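# Put the lid back onto the grey case

## Task

Place the lid back on top of the grey case so it rests there. Anything already in its finished state must stay that way at the end, and neither hand may be holding anything when you finish.

## Robot and tools

Robot: two arms, left_arm and right_arm, each carrying a five-motor-group dexterous hand. right_arm has a right hand and left_arm a mirrored left hand. In the scene frame the origin sits at table-top height, midway between the nominal arm bases. +z points up, +x points out over the table, and left_arm is on the +y side; these are not image left and right. The calibrated bases are left_arm (-0.009, +0.370, 0) m with quat_wxyz (+1.000, 0, 0, -0.004) and right_arm (-0.032, -0.345, 0) m with quat_wxyz (+1.000, 0, 0, +0.029). A two-camera stand is fixed behind the arms. A loose object may occasionally get nudged by something other than the robot.

Tool execute_actions takes two arguments. actions holds a list of actions. Each action is a table of at most 15 rows, and each row is one 1/30 s control step. If a table has fewer rows, its last row repeats until all 15 steps are filled. Every row has 48 numbers in [-1, 1], covering both arms even when only one moves, in this order:
- left_arm dx, dy, dz, rx, ry, rz
- the left hand's 16 motor goals
- left_gripper current_limit, speed
- then the same 24 for the right arm and right_gripper.

cameras is an optional list of names, ["all"], or []. If it is omitted, an empty actions list returns every image and otherwise none is returned. An unknown name rejects the whole call. Images appear only when actions is empty or cameras requests them.

Pose numbers (dx..rz) are offsets, not poses. They are measured in that arm's own base axes, starting from the Hand target the arm had when the action began. Every row in the action counts from that same start, not from the row before it. The next action starts from the new Hand target, so sending the same offset twice moves the hand twice. Scale: 1.0 equals 0.6 m for dx, dy, dz and 180 degrees for rotation. rx, ry, rz form a single rotation vector, applied about the Hand target position. A translation longer than 1.0 is shortened along its direction.

Each control step clips the commanded orientation to within 40 degrees of the measured one, and damped IK favours position over orientation. One action may not get all the way there. The hand often stops short of Hand target, and waiting does not help. Any following action, even all zeros, asks for the target again; if the hand still lags, send the remaining distance as an offset. Very small moves may not start. Friction and load can leave the hand a few cm off in any direction, so that alone does not mean contact. The elbow sags under load, so aim higher. A wrist close to the waist axis can make the whole arm swing. To stop pressing on something, command the target back past the hand point.

Hand numbers are absolute goal angles, scaled linearly between each hinge's stops. Order: index_mcp, index_abd, index_pip, index_dip, middle_mcp, middle_abd, middle_pip, middle_dip, ring_mcp, ring_abd, ring_pip, ring_dip, thumb_cmc, thumb_axl, thumb_mcp, thumb_ipl. Moving toward -1 curls a finger. The straight values are:
- _mcp +0.75 (range -18..+128 deg)
- _abd 0.00 (±60 deg, at a hinge 38 mm past the knuckle, with -1 swinging away from the thumb)
- _pip +0.58
- _dip +0.70
- thumb_cmc +0.71 (-1 brings the thumb in front of the palm)
- thumb_axl +0.68 (turns the thumb about its own line; -0.40 is a quarter turn)
- thumb_mcp +0.23
- thumb_ipl +0.17
A value of 0 is a real goal. To leave a hand unchanged, send back its hand_goal, hand_current_limit and hand_speed. current_limit maps -1..+1 to 0..550 mA, with 11 mA as the floor; very low values can leave a finger too weak to lift. speed sets the goal rate to (speed+1)/2 × 8.5 rad/s. Both hands start at current_limit +0.4 and speed -0.6, and whatever was written last stays in force. A finger presses only while its goal lies past the object's surface. Gear friction can keep a grip even after the limit is lowered.

Hand geometry (right hand, in hand point axes): +z runs along the straight fingers, +x crosses the palm away from the thumb, and +y points out of the palm face, which lies at y = -0.062. Knuckles sit at z = -0.017 and fingertips 0.139 m beyond them. A fixed mast occupies x +0.05..+0.10, z -0.16..-0.11, out to y = +0.06 and can collide with things. The left hand is the mirror image: its +x points toward the thumb, so the mast's x values flip sign. The last 0.03 m of each digit is rubber.

Results: in each arm's base frame, end_effector_position (m), end_effector_quat_wxyz, and Hand target, which is where the next offsets start. Also Joint positions, velocities and torques; "within noise" means the arm is still, torque number 3 and 4 wrap at ±28 N m, and torque readings include the arm's own weight. Per motor: hand_goal, hand_measured, hand_current_ma (positive pushes toward -1), and hand_state (moving, goal, blocked, overload). A motor drawing 495 mA or more for 5 s in total shuts off for 10 s. A MOTOR HOT line appears at 85 °C. At 100 °C an OVER-TEMPERATURE FAULT drops that arm for 30-60 s. Holding loads, long reaches and pushing at unreachable targets all build heat. While an arm is stopped, hand commands are ignored.

zoom_image takes camera and region [x0, y0, x1, y1] in pixels, at most 504 by 504. It works only on cameras in the latest image set. Cameras: cam_head_left, cam_head_right, cam_high, cam_low (896x504, scene frame) and cam_left_wrist, cam_right_wrist (616x616 fisheye, posed from the arm's joints, so their images can lag during motion).

finished_scene (scene 1, optional) ends the scene for good. The lid must stay on the case without help from the robot.

Avoid all of these:
- letting anything leave the table
- releasing parts while they are moving
- slamming, dropping or forcefully pushing objects
- striking fixed or heavy things
- any contact or squeeze between the two arms or hands
- arm stops of any kind

Each tool is called after "Request:" in YAML: its name, and indented under it one key for each argument.

## Session

Request:
execute_actions:
  actions: []

Scene clock: 0.00 s.
left_arm: end_effector_position=(+0.4241, +0.4195, +0.2556) hand_goal=(+0.754, +0.000, +0.576, +0.696, +0.754, +0.000, +0.576, +0.696, +0.754, +0.000, +0.576, +0.696, +0.714, +0.678, +0.226, +0.168) hand_measured=(+0.754, +0.000, +0.576, +0.696, +0.754, +0.000, +0.576, +0.696, +0.754, +0.000, +0.576, +0.696, +0.714, +0.678, +0.226, +0.168) hand_current_ma=(+0, +0, +0, +0, +0, +0, +0, +0, +0, +0, +0, +0, +0, +0, +0, +0) hand_state=(goal, goal, goal, goal, goal, goal, goal, goal, goal, goal, goal, goal, goal, goal, goal, goal) hand_current_limit=0.40 hand_speed=-0.60 end_effector_quat_wxyz=(+0.160, +0.329, +0.930, +0.026) | right_arm: end_effector_position=(+0.3222, +0.2315, +0.3340) hand_goal=(+0.754, +0.000, +0.576, +0.696, +0.754, +0.000, +0.576, +0.696, +0.754, +0.000, +0.576, +0.696, +0.714, +0.678, +0.226, +0.168) hand_measured=(+0.754, +0.000, +0.576, +0.696, +0.754, +0.000, +0.576, +0.696, +0.754, +0.000, +0.576, +0.696, +0.714, +0.678, +0.226, +0.168) hand_current_ma=(+0, +0, +0, +0, +0, +0, +0, +0, +0, +0, +0, +0, +0, +0, +0, +0) hand_state=(goal, goal, goal, goal, goal, goal, goal, goal, goal, goal, goal, goal, goal, goal, goal, goal) hand_current_limit=0.40 hand_speed=-0.60 end_effector_quat_wxyz=(+0.329, +0.611, +0.662, +0.283)
Joint positions: left_arm=[0.807 1.568 1.506 -1.325 0.269 -0.109] | right_arm=[1.086 0.986 0.869 -0.956 0.781 0.798]
Joint velocities: within noise
Joint torques (N m): no reading
Heat: left arm: hottest wrist yaw 32 °C; right arm: hottest shoulder 32 °C.
Hand target: left_arm +0.4291, +0.4247, +0.2723; +0.167, +0.331, +0.928, +0.042 | right_arm +0.3241, +0.2349, +0.3492; +0.325, +0.614, +0.655, +0.298

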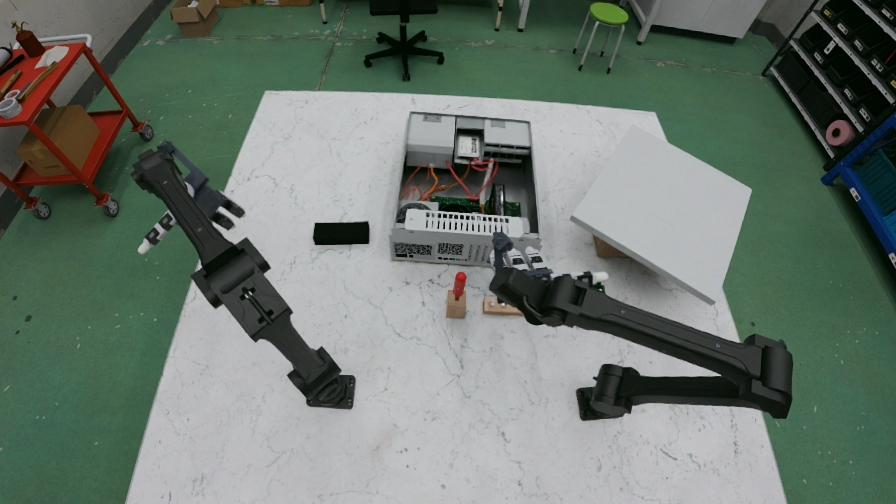

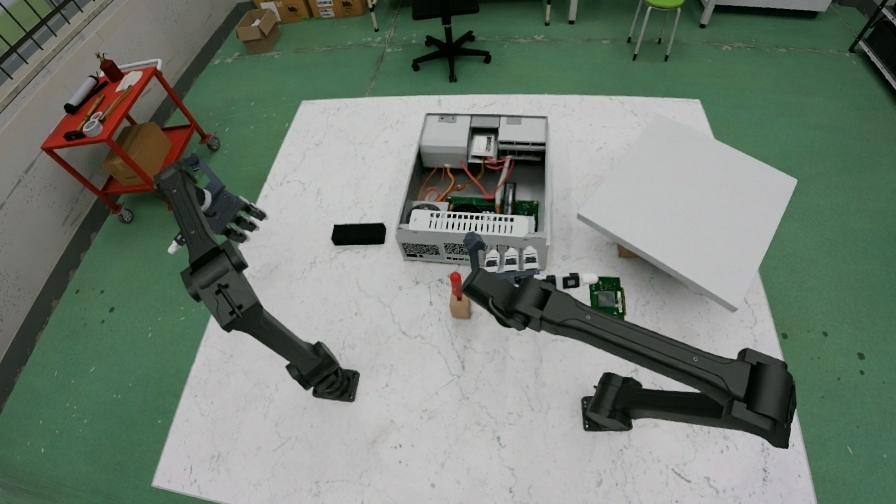

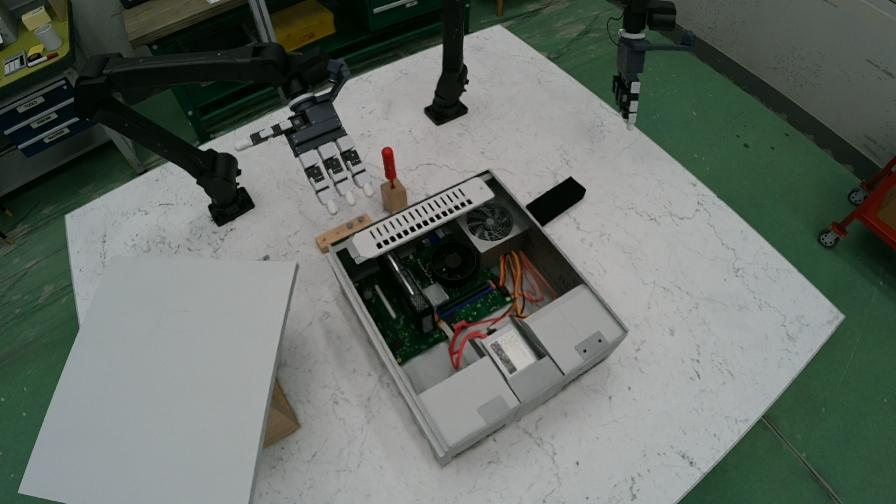

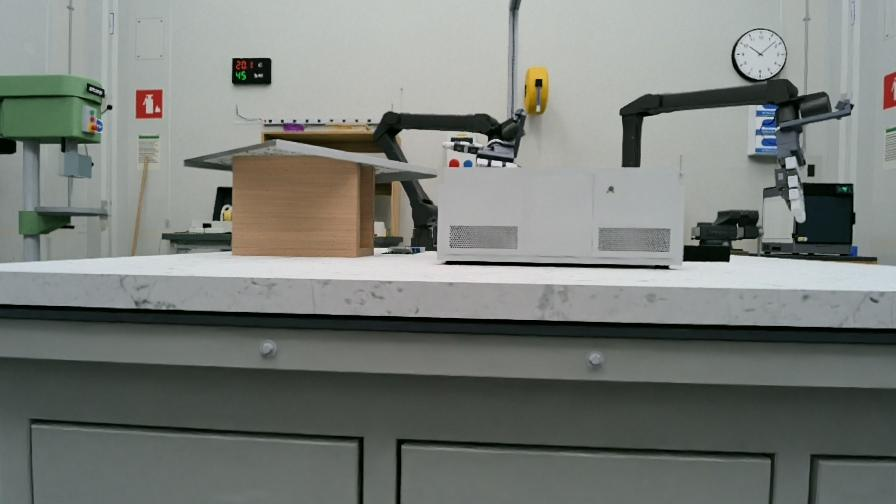

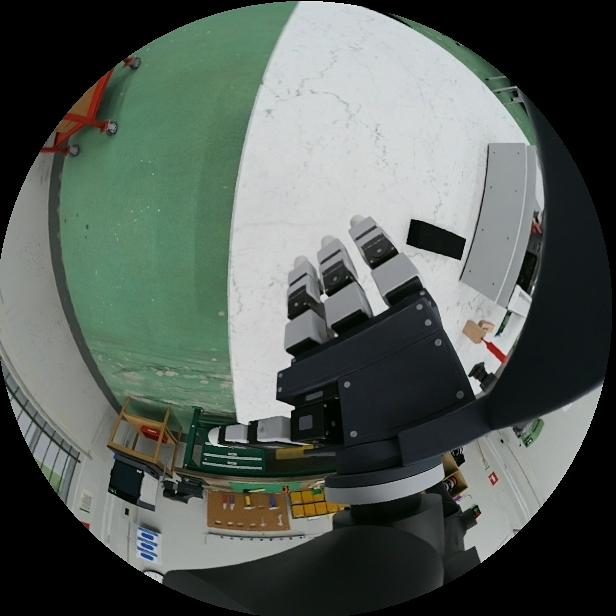

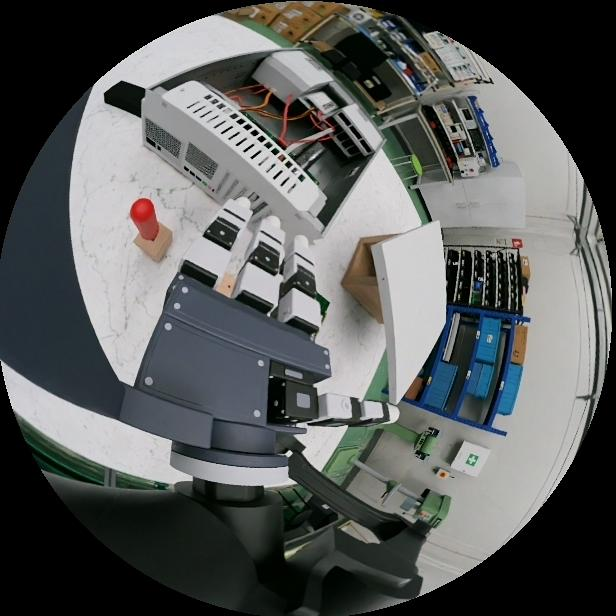

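Request:
zoom_image:
  camera: "cam_head_right"
  region: [380, 90, 820, 340]

Request:
zoom_image:
  camera: "cam_high"
  region: [300, 150, 660, 480]

Request:
zoom_image:
  camera: "cam_low"
  region: [170, 80, 470, 280]

Request:
zoom_image:
  camera: "cam_high"
  region: [0, 200, 320, 504]

Request:
zoom_image:
  camera: "cam_low"
  region: [420, 120, 740, 280]

Scaled by 1.145.

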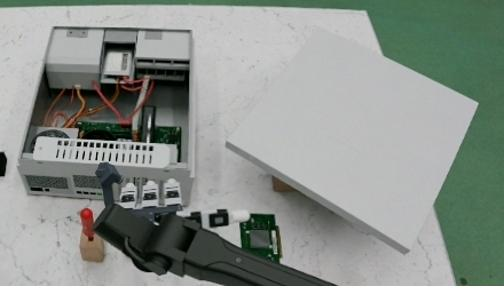

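Scaled by 1.400.

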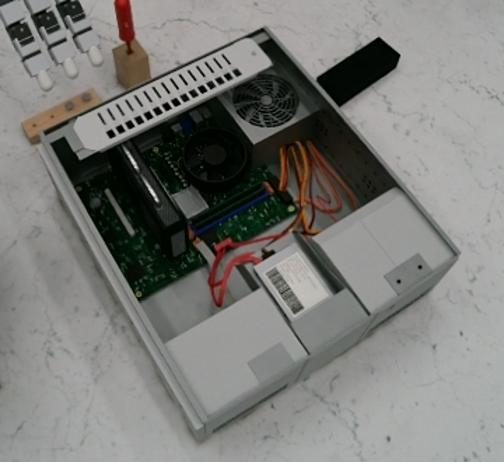

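Scaled by 1.680.

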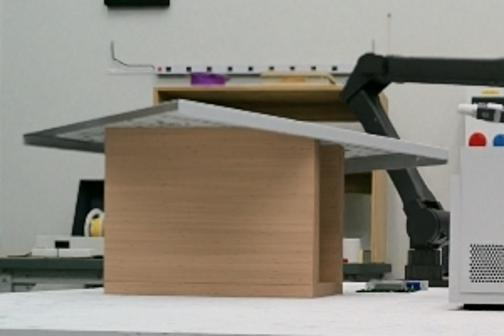

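Scaled by 1.575.

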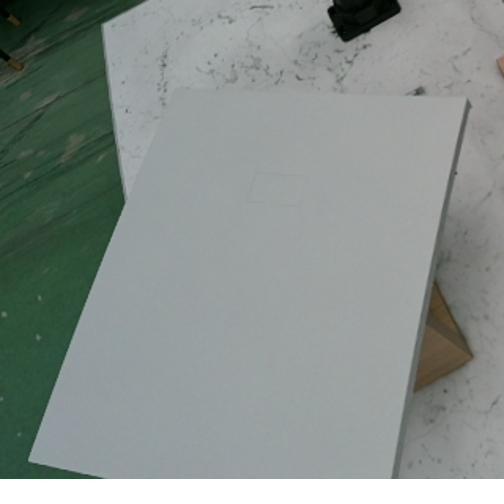

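Scaled by 1.575.

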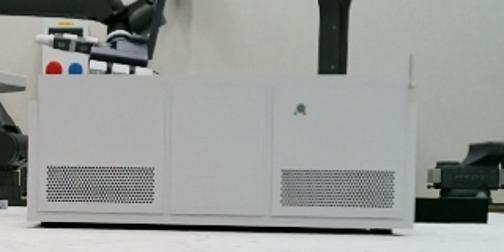

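Request:
zoom_image:
  camera: "cam_head_left"
  region: [370, 90, 570, 290]

Request:
zoom_image:
  camera: "cam_head_left"
  region: [550, 110, 770, 330]

Request:
zoom_image:
  camera: "cam_head_right"
  region: [380, 90, 580, 290]

Request:
zoom_image:
  camera: "cam_head_right"
  region: [570, 100, 810, 340]

Request:
zoom_image:
  camera: "cam_right_wrist"
  region: [90, 20, 460, 420]

Scaled by 2.520.

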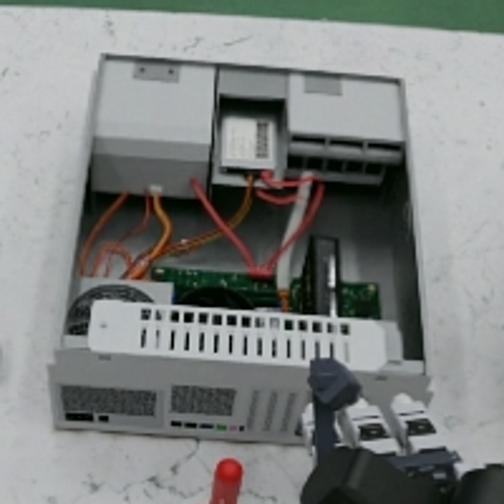

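Scaled by 2.291.

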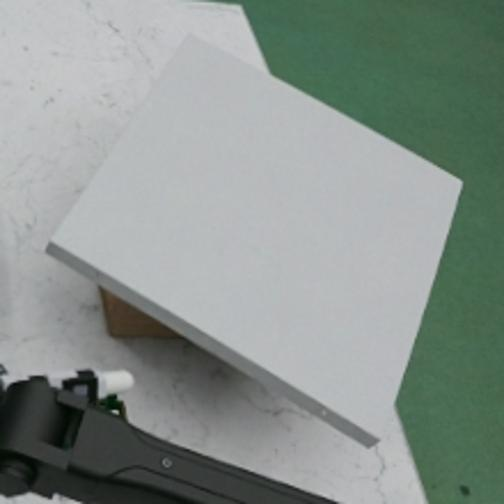

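Scaled by 2.520.

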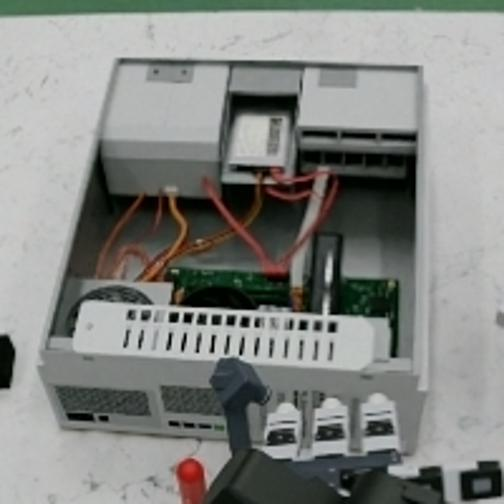

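Scaled by 2.100.

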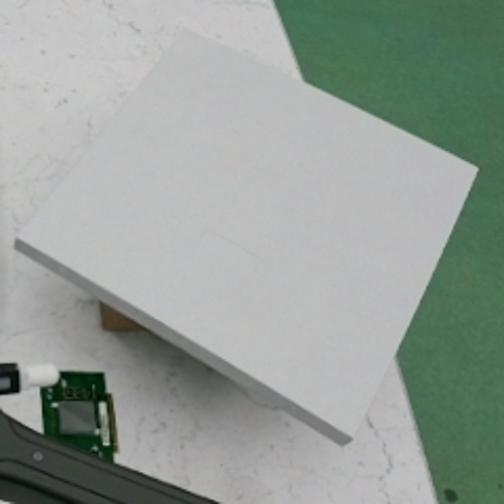

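Scaled by 1.260 from the camera's 616x616 image, which has a finer 880x880 frame.

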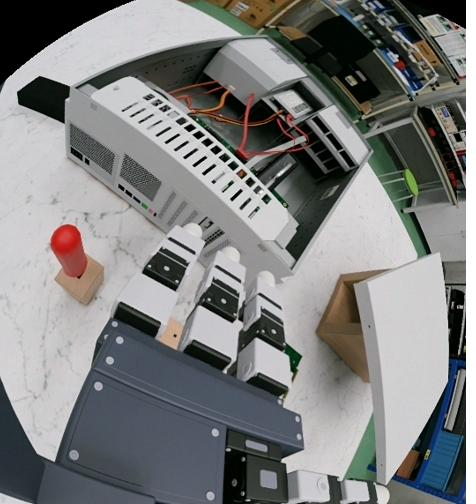

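Request:
zoom_image:
  camera: "cam_low"
  region: [170, 120, 310, 200]

Request:
zoom_image:
  camera: "cam_low"
  region: [300, 120, 450, 200]

Request:
zoom_image:
  camera: "cam_right_wrist"
  region: [330, 210, 470, 420]

Request:
zoom_image:
  camera: "cam_high"
  region: [310, 160, 510, 280]

Request:
zoom_image:
  camera: "cam_high"
  region: [400, 280, 660, 480]

Scaled by 3.600.

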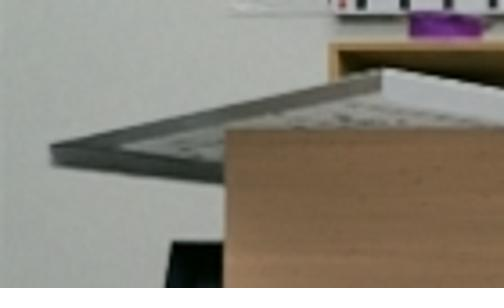

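Scaled by 3.360.

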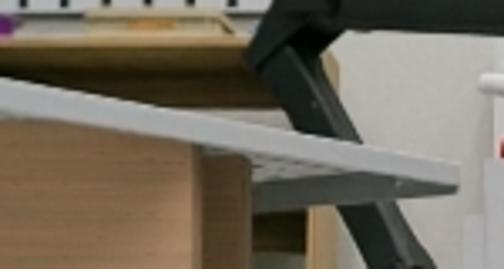

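Scaled by 2.400 from the camera's 616x616 image, which has a finer 880x880 frame.

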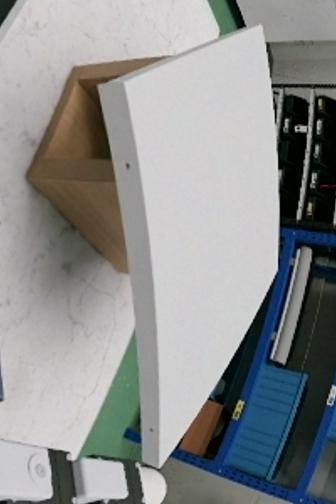

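Scaled by 2.520.

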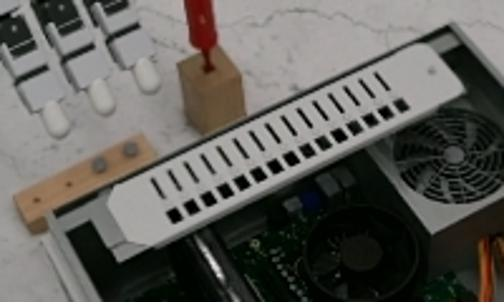

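Scaled by 1.938.

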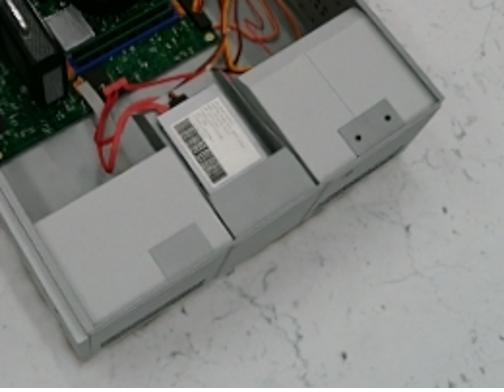

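Request:
zoom_image:
  camera: "cam_high"
  region: [320, 230, 480, 390]

Request:
zoom_image:
  camera: "cam_high"
  region: [390, 370, 500, 480]

Request:
zoom_image:
  camera: "cam_head_left"
  region: [380, 200, 460, 280]

Request:
zoom_image:
  camera: "cam_head_left"
  region: [395, 95, 475, 175]

Request:
zoom_image:
  camera: "cam_head_right"
  region: [490, 95, 570, 175]

Request:
zoom_image:
  camera: "cam_head_right"
  region: [490, 195, 570, 275]

Request:
zoom_image:
  camera: "cam_right_wrist"
  region: [130, 40, 400, 240]

Scaled by 3.150.

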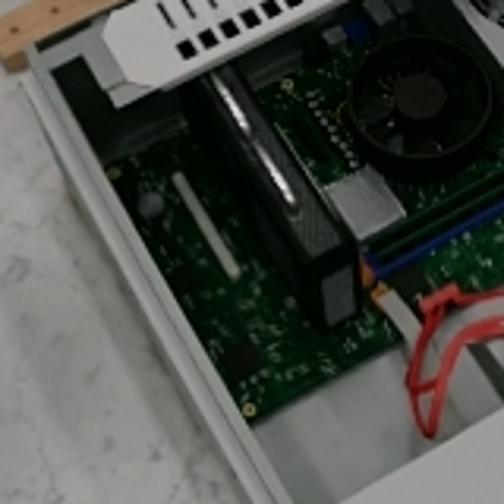

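Scaled by 4.582.

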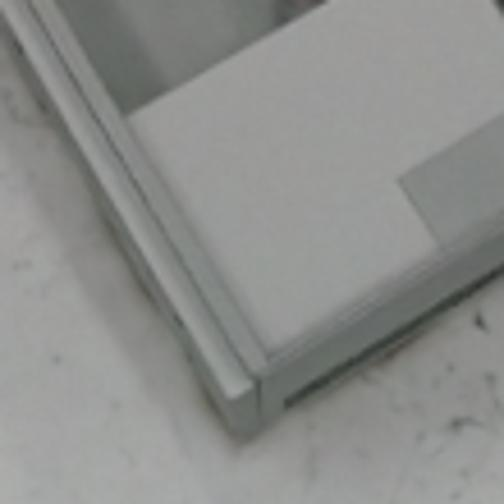

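Scaled by 6.300.

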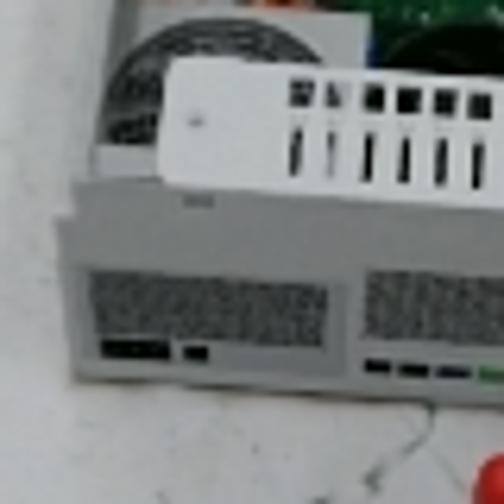

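Scaled by 6.300.

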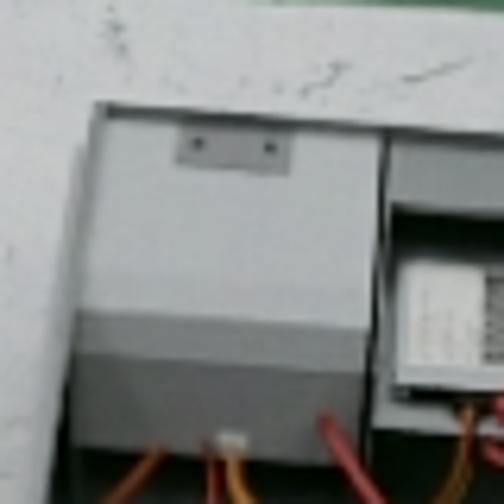

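Scaled by 6.300.

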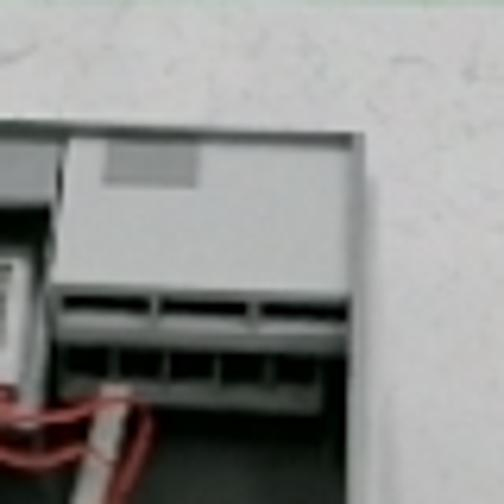

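Scaled by 6.300.

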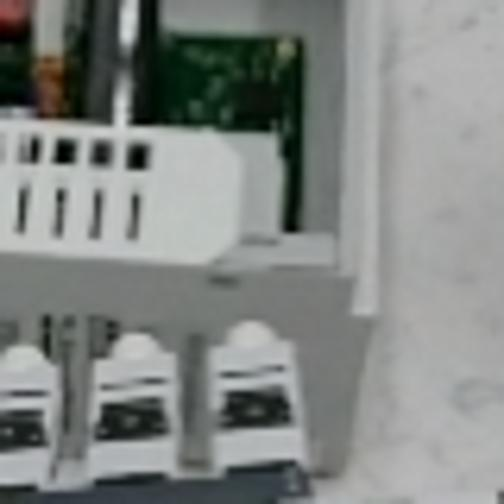

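Scaled by 1.867 from the camera's 616x616 image, which has a finer 880x880 frame.

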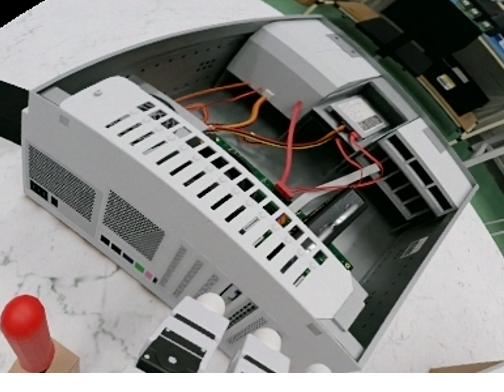

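Request:
zoom_image:
  camera: "cam_right_wrist"
  region: [325, 215, 425, 345]

Request:
zoom_image:
  camera: "cam_high"
  region: [240, 360, 320, 480]

Request:
zoom_image:
  camera: "cam_head_left"
  region: [560, 200, 680, 300]

Request:
zoom_image:
  camera: "cam_low"
  region: [220, 130, 400, 270]

Scaled by 3.877 from the camera's 616x616 image, which has a finer 880x880 frame.

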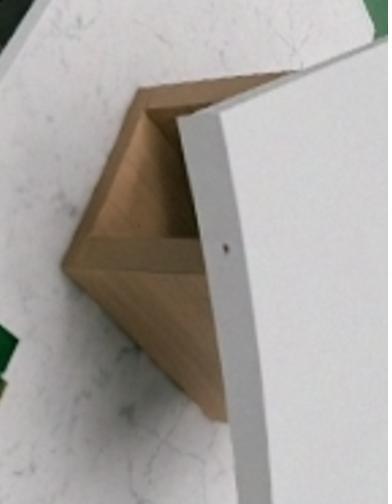

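Scaled by 4.200.

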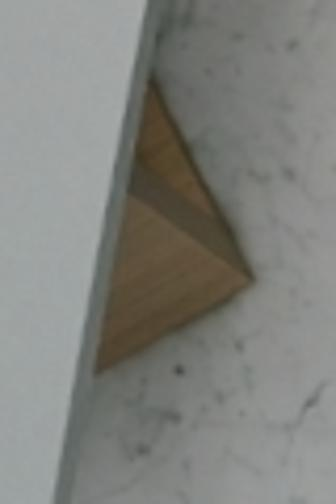

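Scaled by 4.200.

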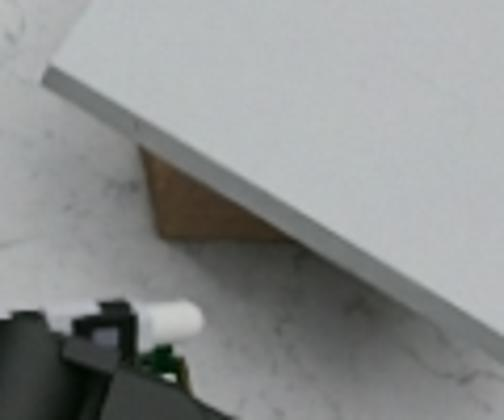

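Scaled by 2.800.

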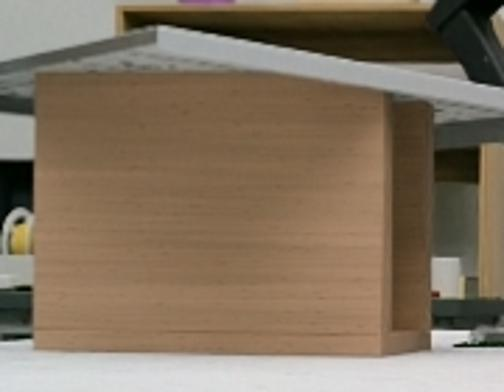

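Request:
execute_actions:
  actions:
    - [[0,0,0,0,0,0,0.754,0,0.576,0.696,0.754,0,0.576,0.696,0.754,0,0.576,0.696,0.714,0.678,0.226,0.168,0.4,-0.6,-0.037,-0.029,0.092,0,0,0,0.754,0,0.576,0.696,0.754,0,0.576,0.696,0.754,0,0.576,0.696,0.714,0.678,0.226,0.168,0.4,-0.6]]
    - [[0,0,0,0,0,0,0.754,0,0.576,0.696,0.754,0,0.576,0.696,0.754,0,0.576,0.696,0.714,0.678,0.226,0.168,0.4,-0.6,-0.037,-0.029,0.092,0,0,0,0.754,0,0.576,0.696,0.754,0,0.576,0.696,0.754,0,0.576,0.696,0.714,0.678,0.226,0.168,0.4,-0.6]]
    - [[0,0,0,0,0,0,0.754,0,0.576,0.696,0.754,0,0.576,0.696,0.754,0,0.576,0.696,0.714,0.678,0.226,0.168,0.4,-0.6,0.067,-0.111,0,-0.0362,0.0908,0.0816,0.754,0,0.576,0.696,0.754,0,0.576,0.696,0.754,0,0.576,0.696,0.714,0.678,0.226,0.168,0.4,-0.6]]
  cameras: ["cam_head_left"]

Scene clock: 482.23 s.
left_arm: end_effector_position=(+0.4241, +0.4195, +0.2556) hand_goal=(+0.754, +0.000, +0.576, +0.696, +0.754, +0.000, +0.576, +0.696, +0.754, +0.000, +0.576, +0.696, +0.714, +0.678, +0.226, +0.168) hand_measured=(+0.754, +0.000, +0.576, +0.696, +0.754, +0.000, +0.576, +0.696, +0.754, +0.000, +0.576, +0.696, +0.714, +0.678, +0.224, +0.168) hand_current_ma=(-4, +0, +3, +0, -4, +0, +3, +0, -4, +0, +3, +0, +1, -4, -12, -2) hand_state=(goal, goal, goal, goal, goal, goal, goal, goal, goal, goal, goal, goal, goal, goal, goal, goal) hand_current_limit=0.40 hand_speed=-0.60 end_effector_quat_wxyz=(+0.160, +0.329, +0.930, +0.026) | right_arm: end_effector_position=(+0.3152, +0.1348, +0.4328) hand_goal=(+0.754, +0.000, +0.576, +0.696, +0.754, +0.000, +0.576, +0.696, +0.754, +0.000, +0.576, +0.696, +0.714, +0.678, +0.226, +0.168) hand_measured=(+0.760, +0.000, +0.576, +0.696, +0.760, +0.000, +0.576, +0.696, +0.760, +0.000, +0.576, +0.696, +0.720, +0.678, +0.224, +0.168) hand_current_ma=(+7, +0, +0, +0, +6, +0, +0, +0, +7, +0, +0, +0, +6, +0, -2, +0) hand_state=(goal, goal, goal, goal, goal, goal, goal, goal, goal, goal, goal, goal, goal, goal, goal, goal) hand_current_limit=0.40 hand_speed=-0.60 end_effector_quat_wxyz=(+0.224, +0.549, +0.782, +0.192)
Joint positions: left_arm=[0.807 1.568 1.506 -1.325 0.269 -0.109] | right_arm=[0.689 0.776 1.17 -1.45 0.32 0.256]
Joint torques (N m): left_arm=[-1.2 -14.39 10.06 0.64 0.32 -0.07] | right_arm=[-0.56 0.67 11.75 1.06 0.28 -0.24]
Heat: left arm: hottest elbow 48 °C; right arm: hottest elbow 43 °C.
Hand target: left_arm +0.4291, +0.4247, +0.2723; +0.167, +0.331, +0.928, +0.042 | right_arm +0.3199, +0.1335, +0.4595; +0.223, +0.542, +0.783, +0.209
Off the commanded pose: left_arm 0.018 m, 2 deg | right_arm 0.027 m, 2 deg.
Images, in order (width x height): cam_head_left 896x504.

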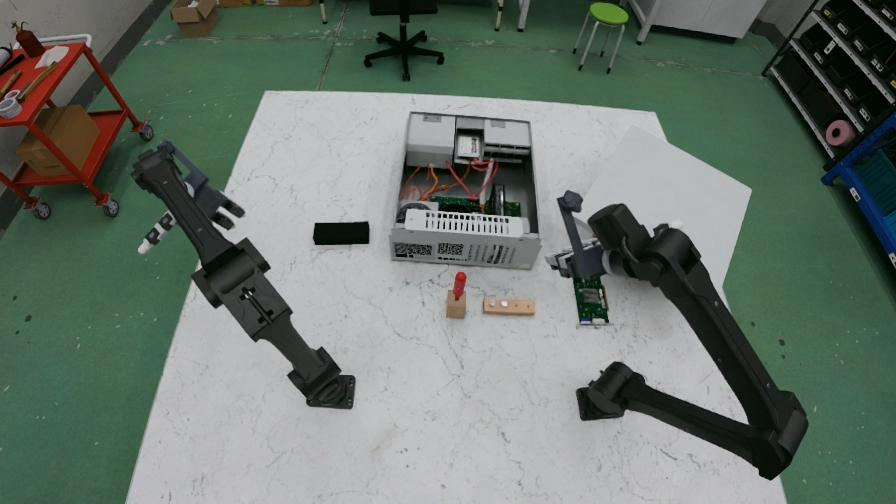

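Request:
execute_actions:
  actions:
    - [[0,0,0,0,0,0,0.754,0,0.576,0.696,0.754,0,0.576,0.696,0.754,0,0.576,0.696,0.714,0.678,0.226,0.168,0.4,-0.6,0.067,-0.111,0,-0.0362,0.0908,0.0816,0.754,0,0.576,0.696,0.754,0,0.576,0.696,0.754,0,0.576,0.696,0.714,0.678,0.226,0.168,0.4,-0.6]]
    - [[0,0,0,0,0,0,0.754,0,0.576,0.696,0.754,0,0.576,0.696,0.754,0,0.576,0.696,0.714,0.678,0.226,0.168,0.4,-0.6,0.067,-0.111,0,-0.0362,0.0908,0.0816,0.754,0,0.576,0.696,0.754,0,0.576,0.696,0.754,0,0.576,0.696,0.714,0.678,0.226,0.168,0.4,-0.6]]
    - [[0,0,0,0,0,0,0.754,0,0.576,0.696,0.754,0,0.576,0.696,0.754,0,0.576,0.696,0.714,0.678,0.226,0.168,0.4,-0.6,0.01,-0.139,0,0,0,0,0.754,0,0.576,0.696,0.754,0,0.576,0.696,0.754,0,0.576,0.696,0.714,0.678,0.226,0.168,0.4,-0.6]]
    - [[0,0,0,0,0,0,0.754,0,0.576,0.696,0.754,0,0.576,0.696,0.754,0,0.576,0.696,0.714,0.678,0.226,0.168,0.4,-0.6,0.01,-0.139,0,0,0,0,0.754,0,0.576,0.696,0.754,0,0.576,0.696,0.754,0,0.576,0.696,0.714,0.678,0.226,0.168,0.4,-0.6]]
    - [[0,0,0,0,0,0,0.754,0,0.576,0.696,0.754,0,0.576,0.696,0.754,0,0.576,0.696,0.714,0.678,0.226,0.168,0.4,-0.6,0.01,-0.139,0,0,0,0,0.754,0,0.576,0.696,0.754,0,0.576,0.696,0.754,0,0.576,0.696,0.714,0.678,0.226,0.168,0.4,-0.6]]
  cameras: ["cam_head_left", "cam_head_right", "cam_high", "cam_right_wrist"]

Scene clock: 498.50 s.
left_arm: end_effector_position=(+0.4241, +0.4195, +0.2556) hand_goal=(+0.754, +0.000, +0.576, +0.696, +0.754, +0.000, +0.576, +0.696, +0.754, +0.000, +0.576, +0.696, +0.714, +0.678, +0.226, +0.168) hand_measured=(+0.754, +0.000, +0.576, +0.696, +0.754, +0.000, +0.576, +0.696, +0.754, +0.000, +0.576, +0.696, +0.714, +0.678, +0.224, +0.168) hand_current_ma=(-4, +0, +3, +0, -4, +0, +3, +0, -4, +0, +3, +0, +1, -4, -12, -2) hand_state=(goal, goal, goal, goal, goal, goal, goal, goal, goal, goal, goal, goal, goal, goal, goal, goal) hand_current_limit=0.40 hand_speed=-0.60 end_effector_quat_wxyz=(+0.160, +0.329, +0.930, +0.026) | right_arm: end_effector_position=(+0.4143, -0.2516, +0.4330) hand_goal=(+0.754, +0.000, +0.576, +0.696, +0.754, +0.000, +0.576, +0.696, +0.754, +0.000, +0.576, +0.696, +0.714, +0.678, +0.226, +0.168) hand_measured=(+0.754, +0.000, +0.576, +0.696, +0.754, +0.000, +0.576, +0.696, +0.754, -0.002, +0.576, +0.696, +0.716, +0.678, +0.222, +0.168) hand_current_ma=(+0, +0, +0, +0, +0, +0, +0, +0, +0, +0, +0, +0, +1, +0, -4, +0) hand_state=(goal, goal, goal, goal, goal, goal, goal, goal, goal, goal, goal, goal, goal, goal, goal, goal) hand_current_limit=0.40 hand_speed=-0.60 end_effector_quat_wxyz=(+0.146, +0.360, +0.922, -0.007)
Joint positions: left_arm=[0.807 1.568 1.506 -1.325 0.269 -0.109] | right_arm=[-0.755 1.419 1.798 -1.672 -0.095 -1.568]
Joint torques (N m): left_arm=[-1.32 -14.39 10.09 0.62 0.32 -0.07] | right_arm=[1.03 -10.05 11.51 0.64 -0.1 -0.21]
Heat: left arm: hottest elbow 48 °C; right arm: hottest elbow 45 °C.
Hand target: left_arm +0.4291, +0.4247, +0.2723; +0.167, +0.331, +0.928, +0.042 | right_arm +0.4183, -0.2499, +0.4597; -0.004, +0.338, +0.941, +0.011
Off the commanded pose: left_arm 0.018 m, 2 deg | right_arm 0.027 m, 18 deg.
joint sent to its limit (right arm) — joint 4 (wrist pitch), lower limit. The joint targets are off in orientation, not in position.
camera_calibration:
cam_right_wrist: T_world_to_cam=[[0.94981, -0.030666, 0.311322, -0.507979], [-0.275618, -0.552774, 0.786432, -0.41943], [0.147974, -0.832766, -0.533483, 0.0878219], [0, 0, 0, 1]] pos_world=[0.353885, -0.174293, 0.53485]
Images, in order (width x height): cam_head_left 896x504, cam_head_right 896x504, cam_high 896x504, cam_right_wrist 616x616.

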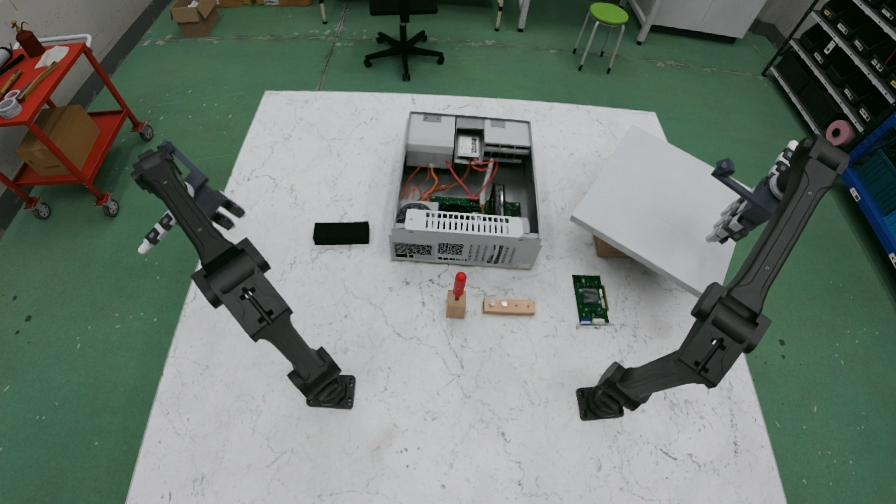

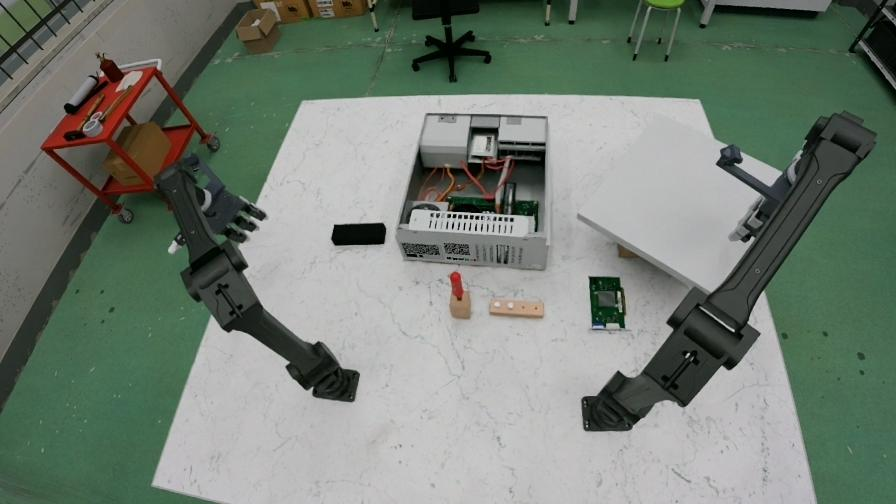

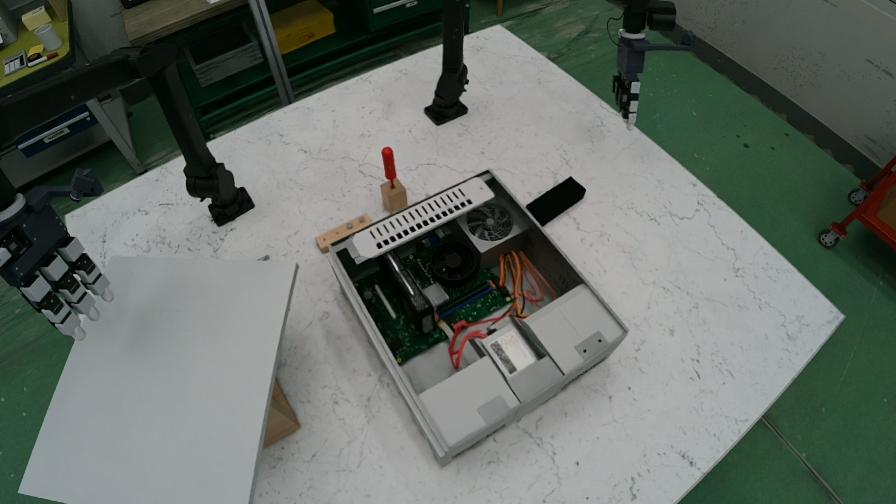

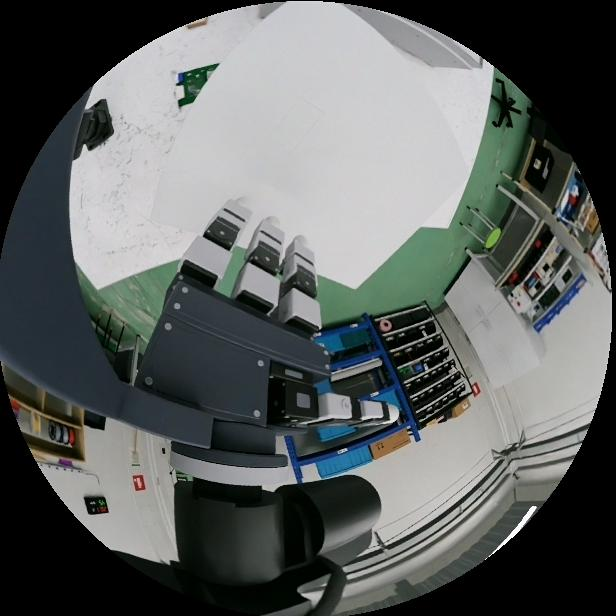

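Request:
execute_actions:
  actions:
    - [[0,0,0,0,0,0,0.754,0,0.576,0.696,0.754,0,0.576,0.696,0.754,0,0.576,0.696,0.714,0.678,0.226,0.168,0.4,-0.6,0.047,-0.128,-0.033,0,0,0,0.754,0,0.576,0.696,0.754,0,0.576,0.696,0.754,0,0.576,0.696,0.714,0.678,0.226,0.168,0.4,-0.6]]
    - [[0,0,0,0,0,0,0.754,0,0.576,0.696,0.754,0,0.576,0.696,0.754,0,0.576,0.696,0.714,0.678,0.226,0.168,0.4,-0.6,0.047,-0.128,-0.033,0,0,0,0.754,0,0.576,0.696,0.754,0,0.576,0.696,0.754,0,0.576,0.696,0.714,0.678,0.226,0.168,0.4,-0.6]]
    - [[0,0,0,0,0,0,0.754,0,0.576,0.696,0.754,0,0.576,0.696,0.754,0,0.576,0.696,0.714,0.678,0.226,0.168,0.4,-0.6,0.047,-0.128,-0.033,0,0,0,0.754,0,0.576,0.696,0.754,0,0.576,0.696,0.754,0,0.576,0.696,0.714,0.678,0.226,0.168,0.4,-0.6]]
  cameras: ["cam_head_right", "cam_low", "cam_right_wrist"]

Scene clock: 524.77 s.
left_arm: end_effector_position=(+0.4241, +0.4195, +0.2556) hand_goal=(+0.754, +0.000, +0.576, +0.696, +0.754, +0.000, +0.576, +0.696, +0.754, +0.000, +0.576, +0.696, +0.714, +0.678, +0.226, +0.168) hand_measured=(+0.754, +0.000, +0.576, +0.696, +0.754, +0.000, +0.576, +0.696, +0.754, +0.000, +0.576, +0.696, +0.714, +0.678, +0.224, +0.168) hand_current_ma=(-4, +0, +3, +0, -4, +0, +3, +0, -4, +0, +3, +0, +1, -4, -12, -2) hand_state=(goal, goal, goal, goal, goal, goal, goal, goal, goal, goal, goal, goal, goal, goal, goal, goal) hand_current_limit=0.40 hand_speed=-0.60 end_effector_quat_wxyz=(+0.160, +0.329, +0.930, +0.026) | right_arm: end_effector_position=(+0.5034, -0.4768, +0.3723) hand_goal=(+0.754, +0.000, +0.576, +0.696, +0.754, +0.000, +0.576, +0.696, +0.754, +0.000, +0.576, +0.696, +0.714, +0.678, +0.226, +0.168) hand_measured=(+0.754, +0.000, +0.576, +0.696, +0.754, +0.000, +0.576, +0.696, +0.754, -0.002, +0.576, +0.696, +0.716, +0.678, +0.222, +0.168) hand_current_ma=(+0, +0, +0, +0, +0, +0, +0, +0, +0, +0, +0, +0, +1, +0, -5, +0) hand_state=(goal, goal, goal, goal, goal, goal, goal, goal, goal, goal, goal, goal, goal, goal, goal, goal) hand_current_limit=0.40 hand_speed=-0.60 end_effector_quat_wxyz=(+0.159, +0.376, +0.912, -0.038)
Joint positions: left_arm=[0.807 1.568 1.506 -1.325 0.269 -0.109] | right_arm=[-0.905 2.027 2.445 -1.672 -0.089 -1.681]
Joint torques (N m): left_arm=[-1.32 -14.39 10.07 0.64 0.32 -0.07] | right_arm=[-0.03 -19.14 11.38 0.61 -0.15 -0.2]
Heat: left arm: hottest elbow 48 °C; right arm: hottest elbow 45 °C.
Hand target: left_arm +0.4291, +0.4247, +0.2723; +0.167, +0.331, +0.928, +0.042 | right_arm +0.5030, -0.4802, +0.4002; -0.004, +0.337, +0.941, +0.011
Off the commanded pose: left_arm 0.018 m, 2 deg | right_arm 0.028 m, 20 deg.
joint sent to its limit (right arm) — joint 4 (wrist pitch), lower limit. The joint targets are off in orientation, not in position.
camera_calibration:
cam_right_wrist: T_world_to_cam=[[0.946306, -0.0533502, 0.318839, -0.592439], [-0.303059, -0.489689, 0.817533, -0.439379], [0.112517, -0.870263, -0.479564, -0.165312], [0, 0, 0, 1]] pos_world=[0.446072, -0.390631, 0.468822]
Images, in order (width x height): cam_head_right 896x504, cam_low 896x504, cam_right_wrist 616x616.

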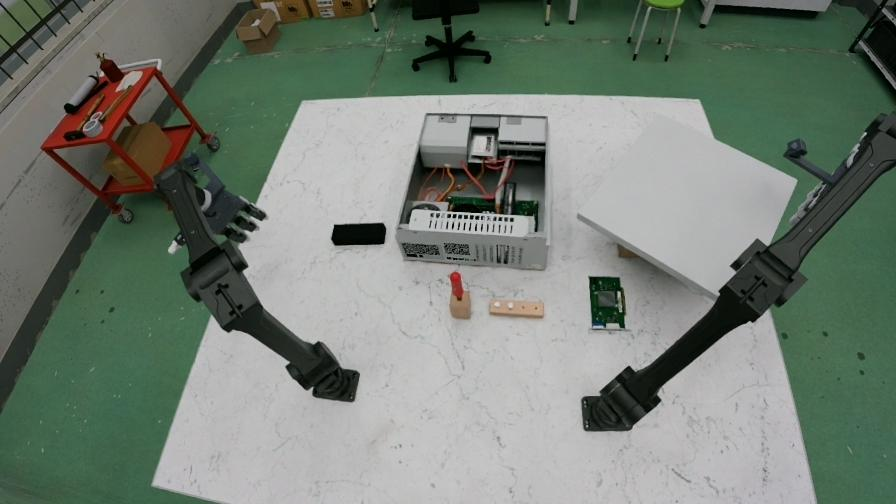

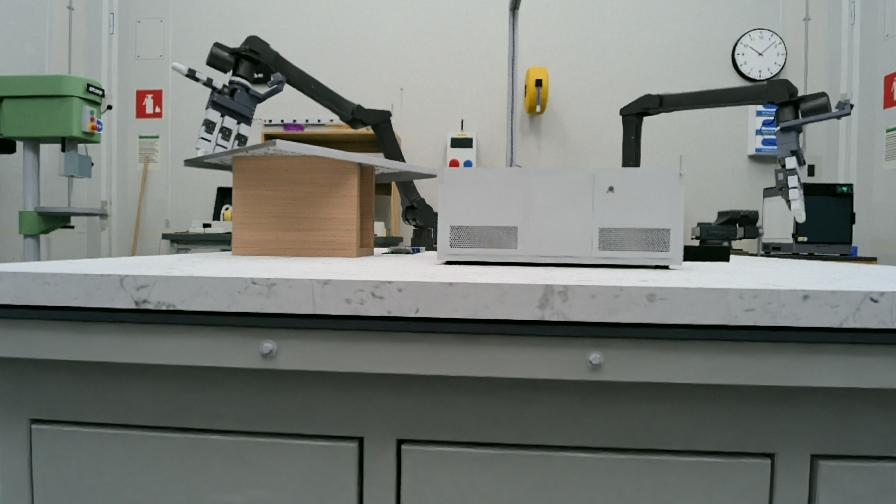

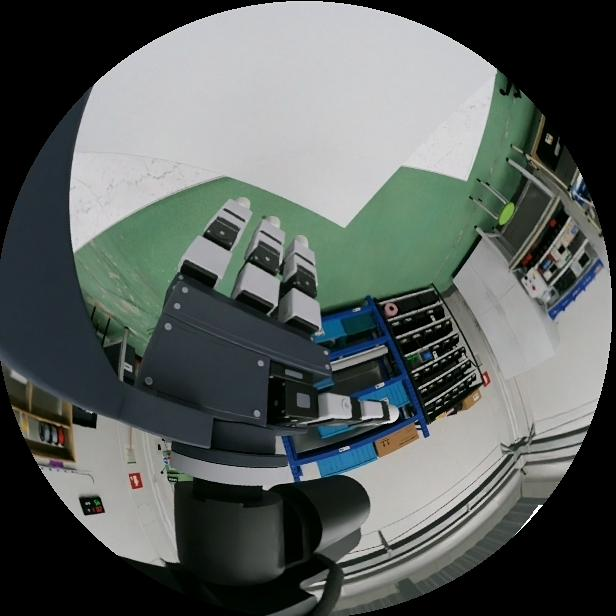

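Request:
execute_actions:
  actions:
    - [[0,0,0,0,0,0,0.754,0,0.576,0.696,0.754,0,0.576,0.696,0.754,0,0.576,0.696,0.714,0.678,0.226,0.168,0.4,-0.6,0,0,-0.083,0,0,0,0.754,0,0.576,0.696,0.754,0,0.576,0.696,0.754,0,0.576,0.696,0.714,0.678,0.226,0.168,0.4,-0.6]]
    - [[0,0,0,0,0,0,0.754,0,0.576,0.696,0.754,0,0.576,0.696,0.754,0,0.576,0.696,0.714,0.678,0.226,0.168,0.4,-0.6,0,0,-0.083,0,0,0,0.754,0,0.576,0.696,0.754,0,0.576,0.696,0.754,0,0.576,0.696,0.714,0.678,0.226,0.168,0.4,-0.6]]
  cameras: ["cam_head_right", "cam_low", "cam_right_wrist"]

Scene clock: 535.33 s.
left_arm: end_effector_position=(+0.4241, +0.4195, +0.2556) hand_goal=(+0.754, +0.000, +0.576, +0.696, +0.754, +0.000, +0.576, +0.696, +0.754, +0.000, +0.576, +0.696, +0.714, +0.678, +0.226, +0.168) hand_measured=(+0.754, +0.000, +0.576, +0.696, +0.754, +0.000, +0.576, +0.696, +0.754, +0.000, +0.576, +0.696, +0.714, +0.678, +0.224, +0.168) hand_current_ma=(-4, +0, +3, +0, -4, +0, +3, +0, -4, +0, +3, +0, +1, -4, -12, -2) hand_state=(goal, goal, goal, goal, goal, goal, goal, goal, goal, goal, goal, goal, goal, goal, goal, goal) hand_current_limit=0.40 hand_speed=-0.60 end_effector_quat_wxyz=(+0.160, +0.329, +0.930, +0.026) | right_arm: end_effector_position=(+0.5019, -0.4843, +0.2977) hand_goal=(+0.754, +0.000, +0.576, +0.696, +0.754, +0.000, +0.576, +0.696, +0.754, +0.000, +0.576, +0.696, +0.714, +0.678, +0.226, +0.168) hand_measured=(+0.754, +0.000, +0.576, +0.696, +0.754, +0.000, +0.576, +0.696, +0.754, -0.002, +0.576, +0.696, +0.716, +0.678, +0.222, +0.168) hand_current_ma=(+0, +0, +0, +0, +0, +0, +0, +0, +0, +0, +0, +0, +1, +0, -5, +0) hand_state=(goal, goal, goal, goal, goal, goal, goal, goal, goal, goal, goal, goal, goal, goal, goal, goal) hand_current_limit=0.40 hand_speed=-0.60 end_effector_quat_wxyz=(+0.095, +0.362, +0.927, -0.026)
Joint positions: left_arm=[0.807 1.568 1.506 -1.325 0.269 -0.109] | right_arm=[-0.905 2.094 2.386 -1.672 -0.052 -1.727]
Joint torques (N m): left_arm=[-1.38 -14.33 10.09 0.64 0.32 -0.07] | right_arm=[0.5 -19.25 7.35 0.31 -0.06 -0.25]
Heat: left arm: hottest elbow 48 °C; right arm: hottest elbow 46 °C.
Hand target: left_arm +0.4291, +0.4247, +0.2723; +0.167, +0.331, +0.928, +0.042 | right_arm +0.5030, -0.4801, +0.3006; -0.004, +0.337, +0.941, +0.011
Off the commanded pose: left_arm 0.018 m, 2 deg | right_arm 0.005 m, 13 deg.
joint sent to its limit (right arm) — joint 4 (wrist pitch), lower limit. The joint targets are off in orientation, not in position.
camera_calibration:
cam_right_wrist: T_world_to_cam=[[0.977727, -0.0367155, 0.206647, -0.542015], [-0.192117, -0.553007, 0.810725, -0.466853], [0.084511, -0.832367, -0.547743, -0.154635], [0, 0, 0, 1]] pos_world=[0.453321, -0.406786, 0.405794]
Images, in order (width x height): cam_head_right 896x504, cam_low 896x504, cam_right_wrist 616x616.

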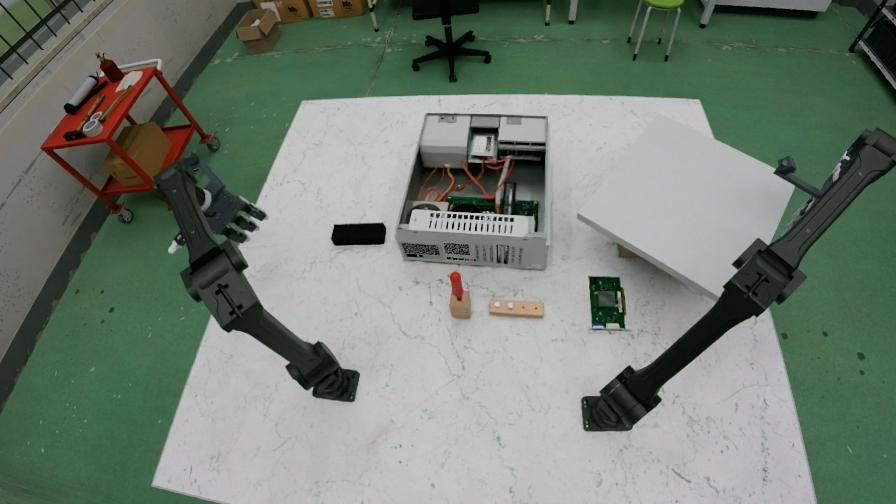

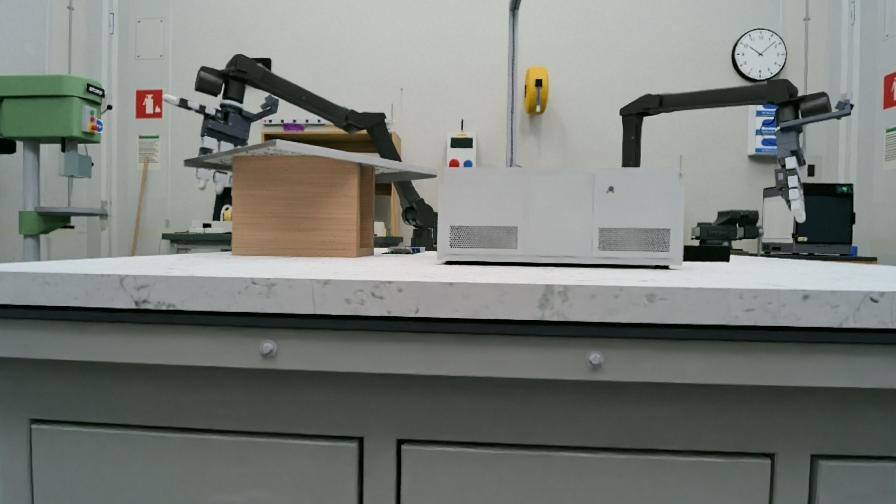

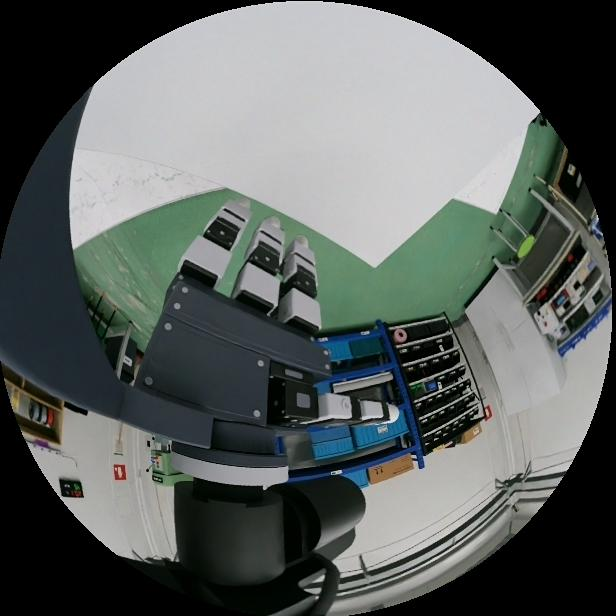

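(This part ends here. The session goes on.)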